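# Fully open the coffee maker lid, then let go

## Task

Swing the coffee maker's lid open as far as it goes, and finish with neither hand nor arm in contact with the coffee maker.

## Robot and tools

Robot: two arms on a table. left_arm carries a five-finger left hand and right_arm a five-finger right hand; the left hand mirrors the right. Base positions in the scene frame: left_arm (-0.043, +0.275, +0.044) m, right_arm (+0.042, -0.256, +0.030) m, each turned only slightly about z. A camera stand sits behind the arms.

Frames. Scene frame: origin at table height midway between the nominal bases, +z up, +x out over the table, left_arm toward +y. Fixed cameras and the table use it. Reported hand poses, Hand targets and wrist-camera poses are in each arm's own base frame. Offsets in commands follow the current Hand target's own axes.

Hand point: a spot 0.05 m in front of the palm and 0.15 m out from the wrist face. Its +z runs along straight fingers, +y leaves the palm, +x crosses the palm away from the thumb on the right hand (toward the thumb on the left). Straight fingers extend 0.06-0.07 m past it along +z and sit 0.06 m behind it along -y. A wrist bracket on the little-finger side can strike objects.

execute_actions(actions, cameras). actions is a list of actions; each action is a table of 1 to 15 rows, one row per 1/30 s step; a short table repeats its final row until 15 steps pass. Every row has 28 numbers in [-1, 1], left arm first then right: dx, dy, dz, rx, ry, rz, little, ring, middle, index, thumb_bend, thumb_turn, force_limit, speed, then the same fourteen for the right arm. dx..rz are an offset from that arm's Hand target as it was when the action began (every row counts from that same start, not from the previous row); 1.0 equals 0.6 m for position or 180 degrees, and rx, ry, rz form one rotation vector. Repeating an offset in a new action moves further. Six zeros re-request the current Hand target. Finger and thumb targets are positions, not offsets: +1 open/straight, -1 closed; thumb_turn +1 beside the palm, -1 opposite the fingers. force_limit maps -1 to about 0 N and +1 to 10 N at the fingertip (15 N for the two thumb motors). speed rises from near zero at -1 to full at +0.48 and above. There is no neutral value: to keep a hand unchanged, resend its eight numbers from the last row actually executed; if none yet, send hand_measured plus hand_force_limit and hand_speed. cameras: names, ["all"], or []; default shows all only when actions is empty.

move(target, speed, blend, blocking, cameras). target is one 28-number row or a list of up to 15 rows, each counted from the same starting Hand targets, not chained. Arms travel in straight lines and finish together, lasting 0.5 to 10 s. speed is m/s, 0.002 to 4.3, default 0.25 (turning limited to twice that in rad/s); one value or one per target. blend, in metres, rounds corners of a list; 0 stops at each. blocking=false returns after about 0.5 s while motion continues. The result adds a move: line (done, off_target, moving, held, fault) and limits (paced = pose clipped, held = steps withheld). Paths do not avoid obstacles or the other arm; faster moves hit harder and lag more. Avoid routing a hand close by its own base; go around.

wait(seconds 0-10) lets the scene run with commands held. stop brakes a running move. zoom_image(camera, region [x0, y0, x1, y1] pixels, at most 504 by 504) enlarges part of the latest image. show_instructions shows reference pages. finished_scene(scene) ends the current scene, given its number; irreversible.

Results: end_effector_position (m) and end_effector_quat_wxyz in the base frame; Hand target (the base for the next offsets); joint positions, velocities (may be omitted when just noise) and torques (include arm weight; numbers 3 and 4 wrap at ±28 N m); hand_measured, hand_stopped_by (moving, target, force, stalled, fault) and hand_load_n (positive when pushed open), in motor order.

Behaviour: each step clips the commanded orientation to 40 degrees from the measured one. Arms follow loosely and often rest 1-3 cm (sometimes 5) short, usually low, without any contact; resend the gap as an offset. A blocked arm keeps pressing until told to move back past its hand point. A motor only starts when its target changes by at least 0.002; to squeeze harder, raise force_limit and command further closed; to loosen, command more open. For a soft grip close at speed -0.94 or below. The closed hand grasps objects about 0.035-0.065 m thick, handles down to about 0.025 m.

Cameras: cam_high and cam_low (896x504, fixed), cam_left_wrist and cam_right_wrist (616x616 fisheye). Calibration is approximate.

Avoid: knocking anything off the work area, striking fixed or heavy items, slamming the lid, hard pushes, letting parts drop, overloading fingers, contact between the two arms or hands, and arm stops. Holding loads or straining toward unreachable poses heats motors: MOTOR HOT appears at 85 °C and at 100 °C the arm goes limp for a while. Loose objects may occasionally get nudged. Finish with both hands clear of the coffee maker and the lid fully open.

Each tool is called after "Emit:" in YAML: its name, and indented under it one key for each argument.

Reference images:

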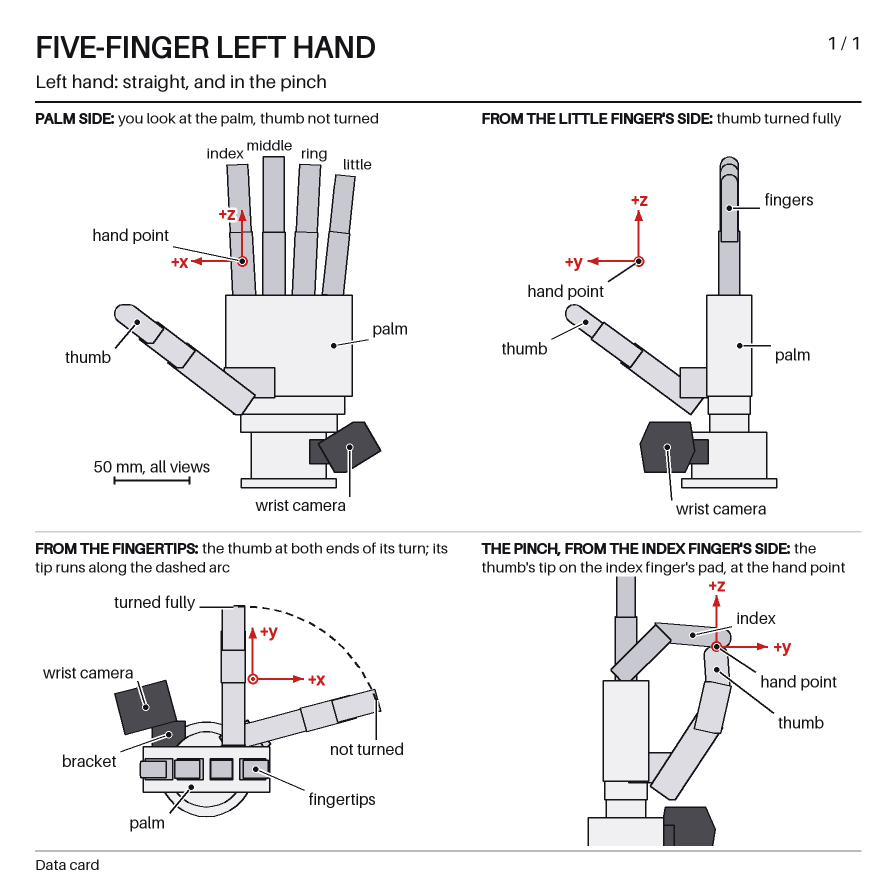

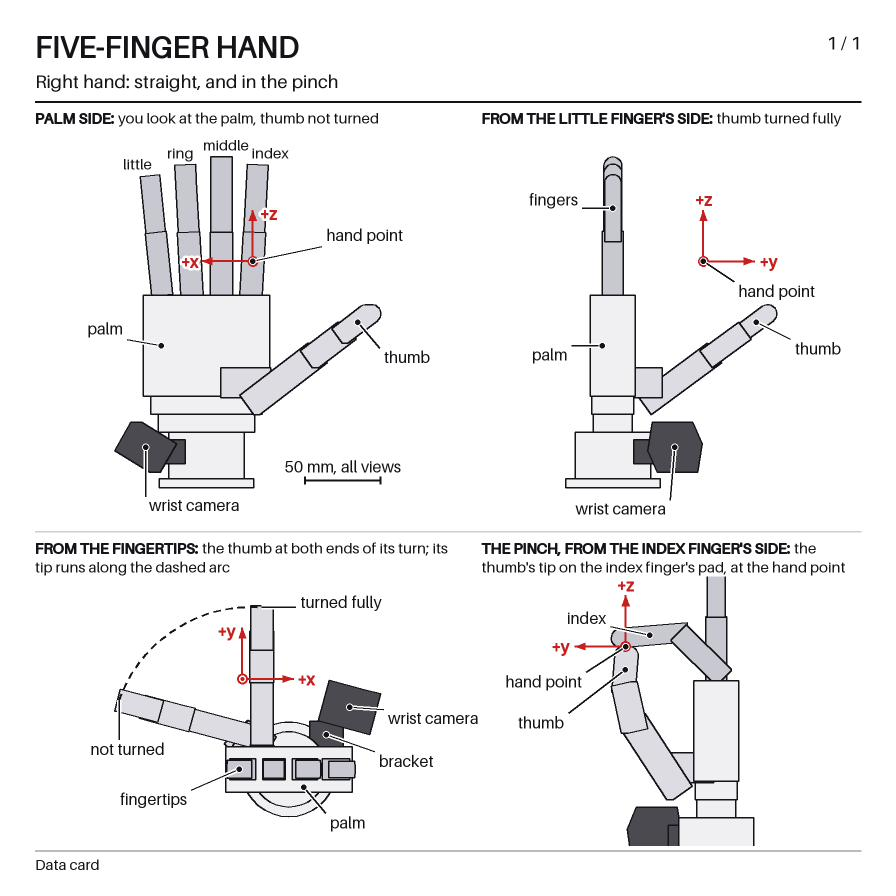

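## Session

Emit:
execute_actions:
  actions: []

Emit:
zoom_image:
  camera: "cam_high"
  region: [380, 264, 620, 504]

Emit:
zoom_image:
  camera: "cam_low"
  region: [310, 80, 560, 330]

Scene clock: 0.00 s.
left_arm: end_effector_position=(+0.6684, -0.3402, +0.3362) hand_measured=(+1.000, +1.000, +1.000, +1.000, +1.000, +1.000) hand_load_n=(+0.0, +0.0, +0.0, +0.0, +0.0, +0.0) hand_stopped_by=(target, target, target, target, target, target) hand_force_limit=0.00 hand_speed=-0.80 end_effector_quat_wxyz=(+0.670, +0.265, +0.686, +0.103) | right_arm: end_effector_position=(+0.6268, -0.2444, +0.3397) hand_measured=(+1.000, +1.000, +1.000, +1.000, +1.000, +1.000) hand_load_n=(+0.0, +0.0, +0.0, +0.0, +0.0, +0.0) hand_stopped_by=(target, target, target, target, target, target) hand_force_limit=0.00 hand_speed=-0.80 end_effector_quat_wxyz=(+0.448, +0.848, -0.114, +0.261)
Joint positions: left_arm=[-0.664 1.758 1.398 0.27 -0.446 2.054] | right_arm=[-0.08 1.829 1.778 -0.803 0.908 -1.746]
Joint velocities: within noise
Joint torques (N m): no reading
Heat: left arm: hottest shoulder 27 °C; right arm: hottest waist 27 °C.
Hand target: left_arm +0.6724, -0.3429, +0.3506; +0.681, +0.258, +0.678, +0.102 | right_arm +0.6305, -0.2454, +0.3562; +0.449, +0.841, -0.121, +0.276
camera_calibration:
cam_left_wrist: T_world_to_cam=[[-0.230876, -0.649396, -0.724556, 0.174], [-0.433664, 0.735297, -0.520838, 0.71034], [0.870995, 0.193965, -0.451382, -0.251112], [0, 0, 0, 1]] pos_world=[0.566939, -0.360609, 0.382697]
cam_right_wrist: T_world_to_cam=[[-0.151678, -0.549408, 0.821672, -0.318195], [-0.965156, 0.261654, -0.00321125, 0.664375], [-0.213229, -0.793529, -0.569952, 0.250017], [0, 0, 0, 1]] pos_world=[0.646274, -0.150259, 0.406083]

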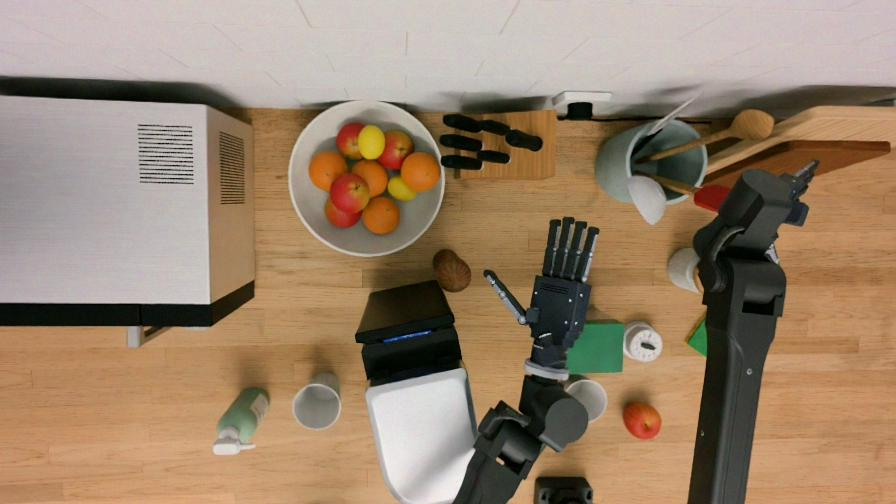

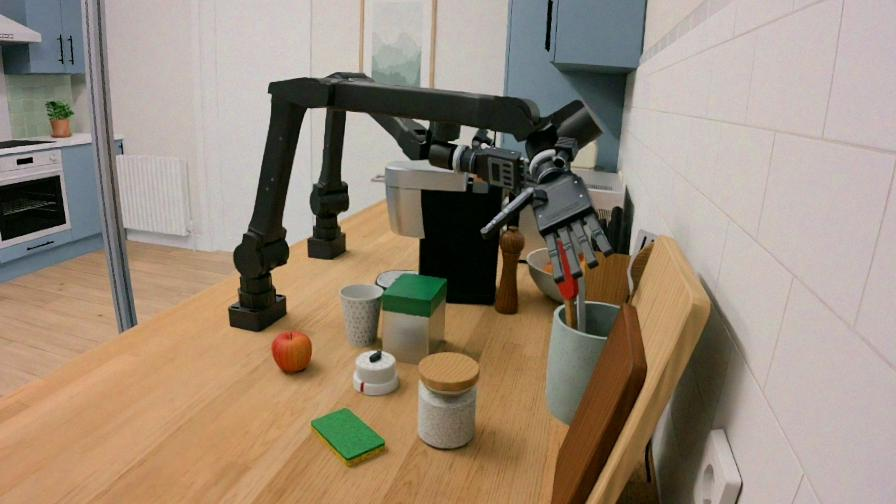

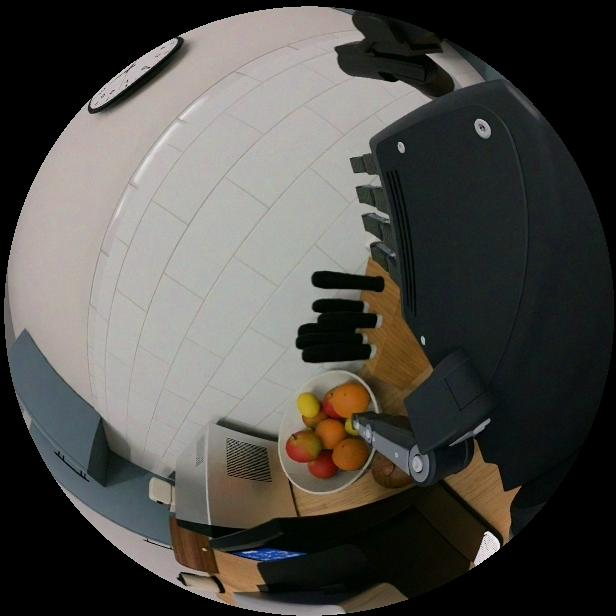

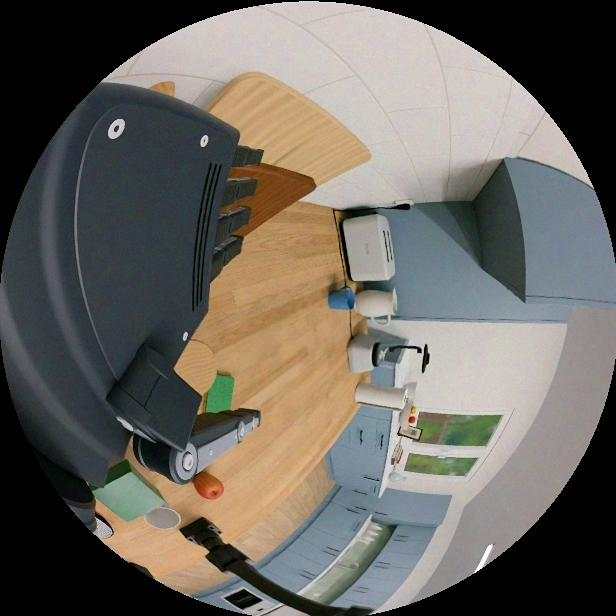

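Scaled by 2.100.

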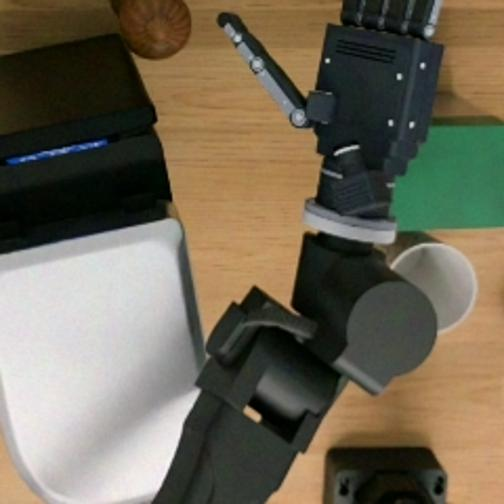

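Scaled by 2.016.

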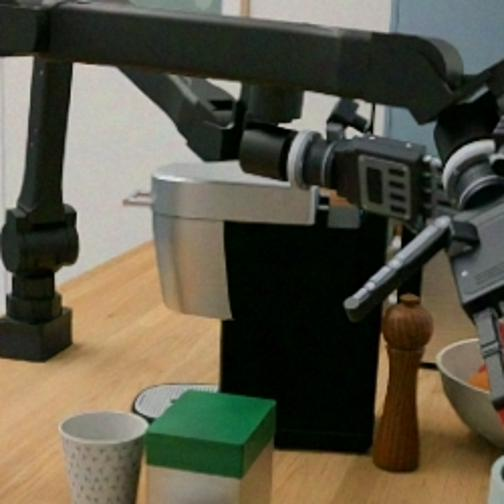

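Emit:
move:
  target:
    - [-0.1292,0.0665,-0.0983,0.0403,0.0164,-0.1045, 1,1,1,1,1,-1,0,-0.2, 0,0,0,0,0,0, 1,1,1,1,1,1,0,-0.8]
    - [0.1863,0.4162,-0.592,-0.0157,0.1482,-0.4031, 1,1,1,1,1,-1,0,-0.2, 0,0,0,0,0,0, 1,1,1,1,1,1,0,-0.8]
    - [0.2072,0.1083,-0.9342,-0.1921,0.5452,-0.7822, 1,1,1,1,1,-1,0,-0.2, 0,0,0,0,0,0, 1,1,1,1,1,1,0,-0.8]
  speed: 0.35
  blend: [0.03,0.05,0]
  cameras: ["cam_high","cam_low","cam_left_wrist"]

Scene clock: 15.50 s.
left_arm: end_effector_position=(+0.1474, -0.1093, +0.3000) hand_measured=(+1.000, +1.000, +1.000, +1.000, +1.000, -1.000) hand_load_n=(+0.0, +0.0, +0.0, +0.0, +0.0, +0.0) hand_stopped_by=(target, target, target, target, target, target) hand_force_limit=0.00 hand_speed=-0.20 end_effector_quat_wxyz=(+0.148, +0.725, -0.608, +0.287) | right_arm: end_effector_position=(+0.6268, -0.2444, +0.3397) hand_measured=(+1.000, +1.000, +1.000, +1.000, +1.000, +1.000) hand_load_n=(+0.0, +0.5, +0.0, +0.0, +0.0, +0.0) hand_stopped_by=(target, target, target, target, target, target) hand_force_limit=0.00 hand_speed=-0.80 end_effector_quat_wxyz=(+0.448, +0.848, -0.114, +0.261)
Joint positions: left_arm=[0.239 0.715 0.944 -1.679 0.648 0.023] | right_arm=[-0.08 1.829 1.778 -0.803 0.908 -1.746]
Joint torques (N m): left_arm=[0.15 -0.85 8.47 -0.01 0.45 -0.16] | right_arm=[-0.38 -16.56 10.11 1.66 0.61 -0.18]
Heat: left arm: hottest shoulder 29 °C; right arm: hottest waist 27 °C.
Hand target: left_arm +0.1466, -0.1078, +0.3039; +0.217, +0.725, -0.598, +0.264 | right_arm +0.6305, -0.2454, +0.3562; +0.449, +0.841, -0.121, +0.276
Off the commanded pose: left_arm 0.004 m, 8 deg | right_arm 0.017 m, 2 deg.
joint sent to its limit (left arm) — joint 4 (wrist pitch), lower limit. The joint targets are off in position and orientation.
move: off_target (left_arm, right_arm)
camera_calibration:
cam_left_wrist: T_world_to_cam=[[0.946288, -0.00958465, 0.323183, -0.2405], [-0.300815, -0.392534, 0.869153, -0.264051], [0.11853, -0.919688, -0.374333, 0.107587], [0, 0, 0, 1]] pos_world=[0.1354, -0.0070081, 0.3475]
Images, in order (width x height): cam_high 896x504, cam_low 896x504, cam_left_wrist 616x616.

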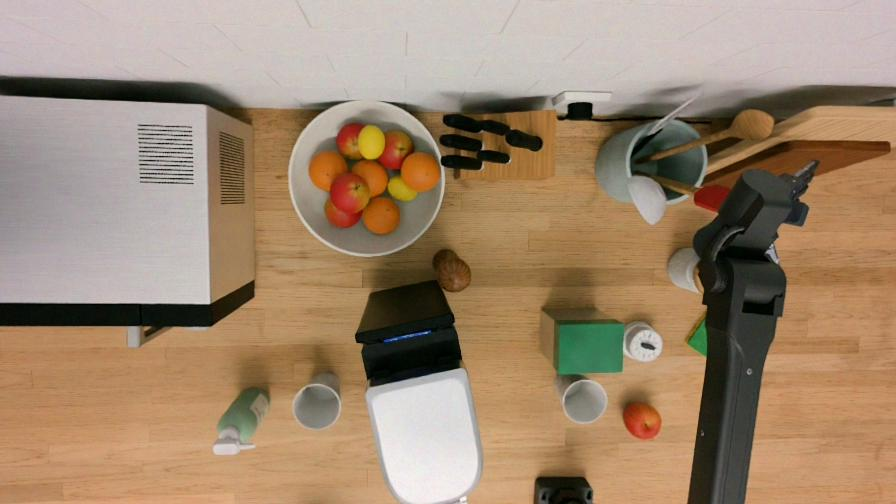

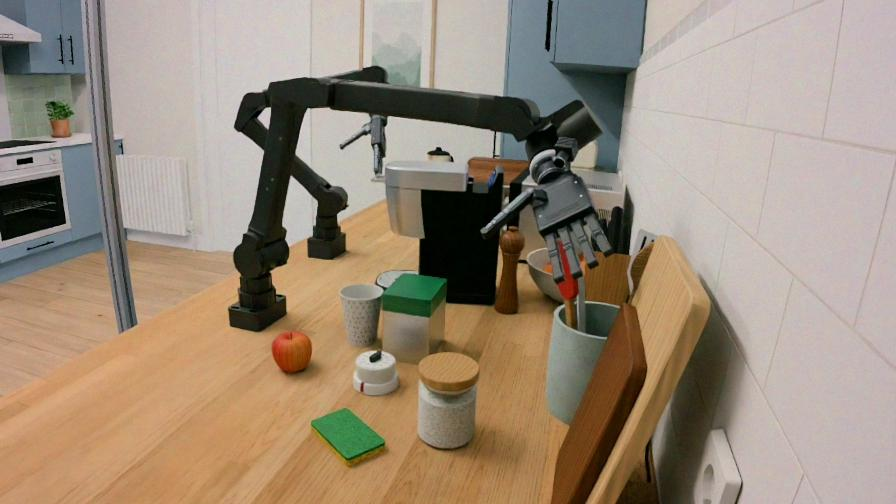

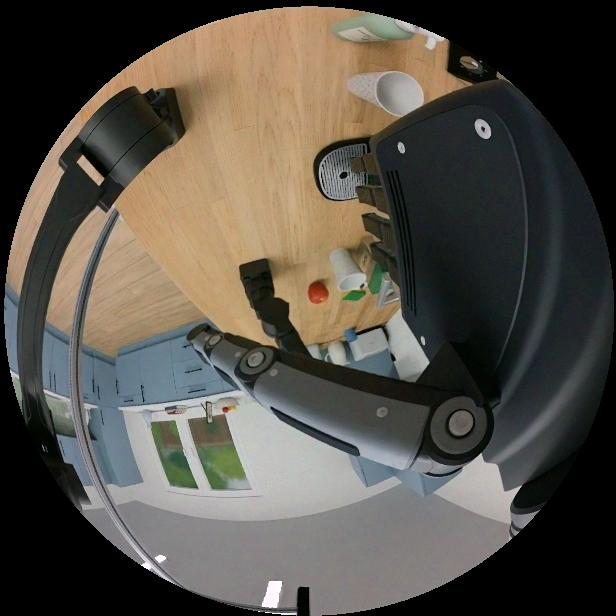

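Emit:
move:
  target: [0.0292,-0.0387,0.2427,0,0.2333,0, 1,1,1,1,1,-1,0,-0.2, 0,0,0,0,0,0, 1,1,1,1,1,1,0,-0.8]
  speed: 0.25
  cameras: ["cam_low","cam_left_wrist"]

Emit:
zoom_image:
  camera: "cam_low"
  region: [310, 110, 450, 250]

Emit:
zoom_image:
  camera: "cam_left_wrist"
  region: [290, 200, 490, 400]

Scene clock: 19.47 s.
left_arm: end_effector_position=(+0.1890, -0.2082, +0.1995) hand_measured=(+1.000, +1.000, +1.000, +1.000, +1.000, -1.000) hand_load_n=(+0.0, +0.0, +0.0, +0.0, +0.0, -0.5) hand_stopped_by=(target, target, target, target, target, target) hand_force_limit=0.00 hand_speed=-0.20 end_effector_quat_wxyz=(+0.421, +0.587, -0.478, +0.499) | right_arm: end_effector_position=(+0.6268, -0.2444, +0.3397) hand_measured=(+1.000, +1.000, +1.000, +1.000, +1.000, +1.000) hand_load_n=(+0.0, +0.0, +0.0, +0.0, +0.0, +0.0) hand_stopped_by=(target, target, target, target, target, target) hand_force_limit=0.00 hand_speed=-0.80 end_effector_quat_wxyz=(+0.448, +0.848, -0.114, +0.261)
Joint positions: left_arm=[-0.016 0.93 0.271 0.02 1.321 -0.965] | right_arm=[-0.08 1.829 1.778 -0.803 0.908 -1.746]
Joint torques (N m): left_arm=[-0.5 -3.19 7.09 1.77 0.28 -0.17] | right_arm=[-0.56 -16.44 10.15 1.62 0.59 -0.18]
Heat: left arm: hottest shoulder 29 °C; right arm: hottest elbow 28 °C.
Hand target: left_arm +0.1899, -0.2085, +0.2036; +0.417, +0.582, -0.480, +0.506 | right_arm +0.6305, -0.2454, +0.3562; +0.449, +0.841, -0.121, +0.276
Off the commanded pose: left_arm 0.004 m, 1 deg | right_arm 0.017 m, 2 deg.
move: off_target (right_arm)
camera_calibration:
cam_left_wrist: T_world_to_cam=[[0.947222, 0.164578, 0.275108, -0.202703], [-0.317388, 0.360678, 0.877027, -0.0446567], [0.0451141, -0.918055, 0.393877, -0.164945], [0, 0, 0, 1]] pos_world=[0.185272, -0.101961, 0.159898]
Images, in order (width x height): cam_low 896x504, cam_left_wrist 616x616.

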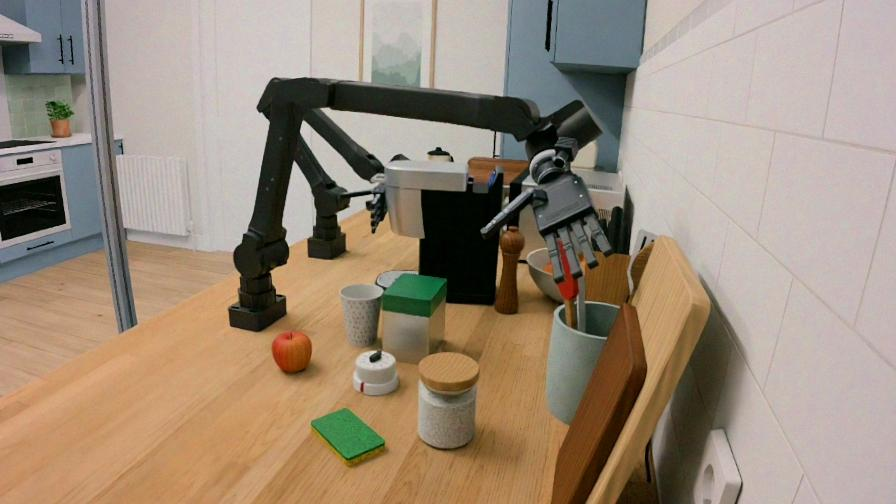

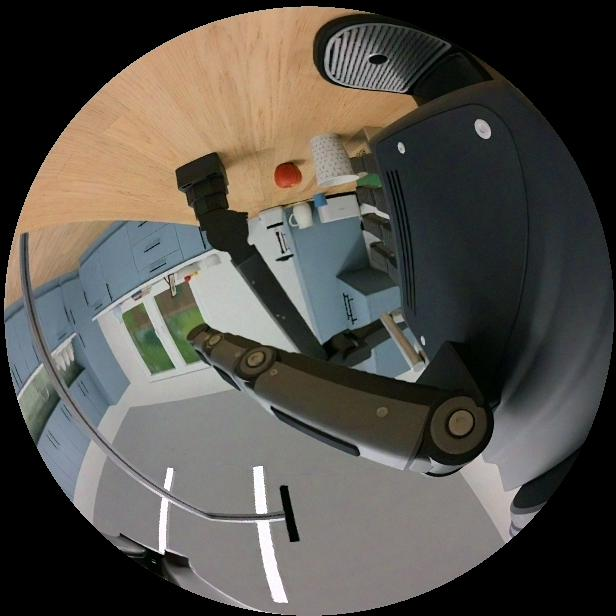

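Scaled by 3.600.

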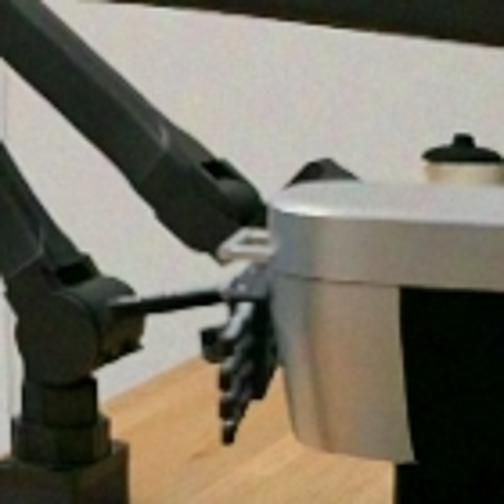

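Scaled by 2.520 from the camera's 616x616 image, which has a finer 880x880 frame.

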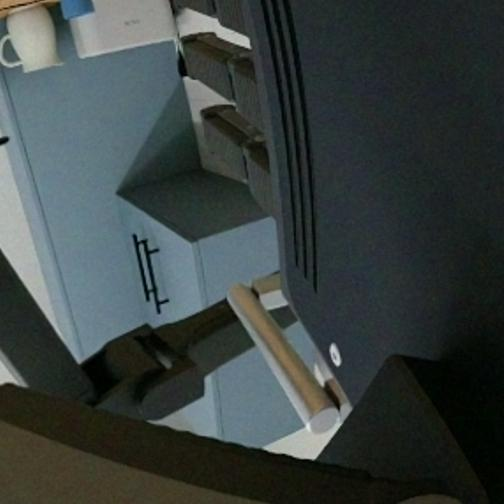

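Emit:
move:
  target:
    - [0.0585,-0.045,-0.015,0,0,0, 1,1,1,1,1,-1,0,-0.2, 0,0,0,0,0,0, 1,1,1,1,1,1,0,-0.8]
    - [0.1822,-0.0567,-0.0325,0,0,0, 1,1,1,1,1,-1,0,-0.2, 0,0,0,0,0,0, 1,1,1,1,1,1,0,-0.8]
    - [0.2615,-0.0633,-0.0435,0,0,0, 1,1,1,1,1,-1,0,-0.2, 0,0,0,0,0,0, 1,1,1,1,1,1,0,-0.8]
    - [0.3653,-0.1133,-0.0582,0,0,0, 1,1,1,1,1,-1,0,-0.2, 0,0,0,0,0,0, 1,1,1,1,1,1,0,-0.8]
    - [0.4645,-0.1933,-0.0722,0,0,0, 1,1,1,1,1,-1,0,-0.2, 0,0,0,0,0,0, 1,1,1,1,1,1,0,-0.8]
    - [0.5173,-0.2383,-0.0795,0,0,0, 1,1,1,1,1,-1,0,-0.2, 0,0,0,0,0,0, 1,1,1,1,1,1,0,-0.8]
  speed: [0.08,0.08,0.08,0.09,0.08,0.05]
  blend: [0.01,0.01,0.01,0.01,0.01,0]
  cameras: ["cam_low","cam_high"]

Emit:
zoom_image:
  camera: "cam_low"
  region: [300, 50, 520, 250]

Scene clock: 26.50 s.
left_arm: end_effector_position=(+0.3242, -0.1815, +0.5008) hand_measured=(+1.000, +1.000, +1.000, +1.000, +1.000, -1.000) hand_load_n=(+0.0, +0.0, +0.0, +0.0, +0.0, -0.5) hand_stopped_by=(target, target, target, target, target, target) hand_force_limit=0.00 hand_speed=-0.20 end_effector_quat_wxyz=(+0.427, +0.590, -0.474, +0.495) | right_arm: end_effector_position=(+0.6268, -0.2444, +0.3397) hand_measured=(+1.000, +1.000, +1.000, +1.000, +1.000, +1.000) hand_load_n=(+0.0, +0.0, +0.0, +0.0, +0.0, +0.0) hand_stopped_by=(target, target, target, target, target, target) hand_force_limit=0.00 hand_speed=-0.80 end_effector_quat_wxyz=(+0.448, +0.848, -0.114, +0.261)
Joint positions: left_arm=[0.067 1.135 1.274 -1.05 1.384 -0.703] | right_arm=[-0.08 1.829 1.778 -0.803 0.908 -1.746]
Joint torques (N m): left_arm=[0.32 -6.18 12.94 0.18 0.94 0.08] | right_arm=[-0.26 -16.67 10.13 1.55 0.59 -0.18]
Heat: left arm: hottest shoulder 29 °C; right arm: hottest elbow 29 °C.
Hand target: left_arm +0.3294, -0.1771, +0.5176; +0.417, +0.582, -0.480, +0.506 | right_arm +0.6305, -0.2454, +0.3562; +0.449, +0.841, -0.121, +0.276
Off the commanded pose: left_arm 0.018 m, 2 deg | right_arm 0.017 m, 2 deg.
move: off_target (left_arm, right_arm)
Images, in order (width x height): cam_high 896x504, cam_low 896x504.

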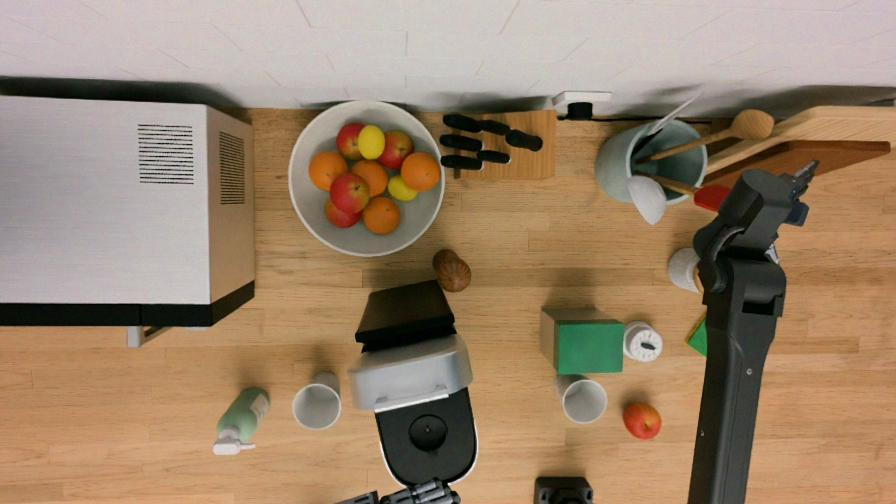

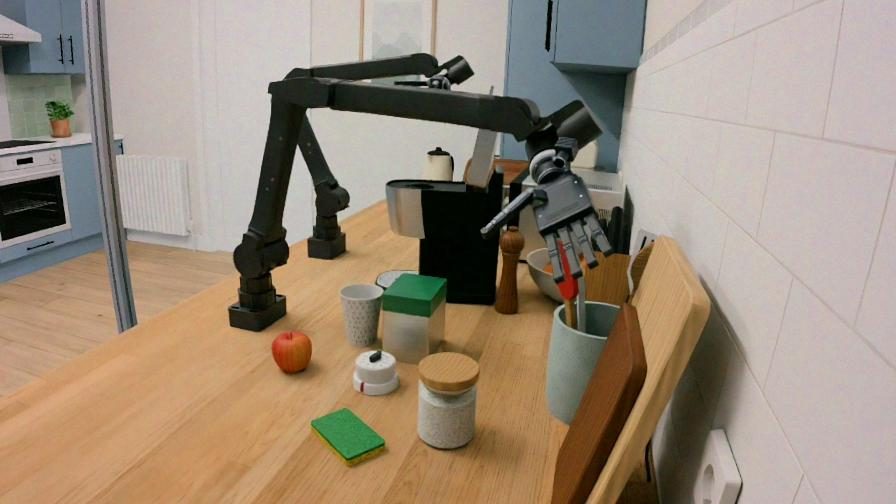

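Scaled by 2.291.

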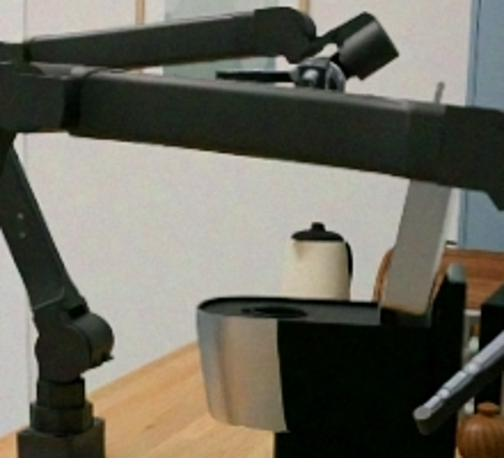

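Emit:
finished_scene:
  scene: 3

The scene is finished: the task was done.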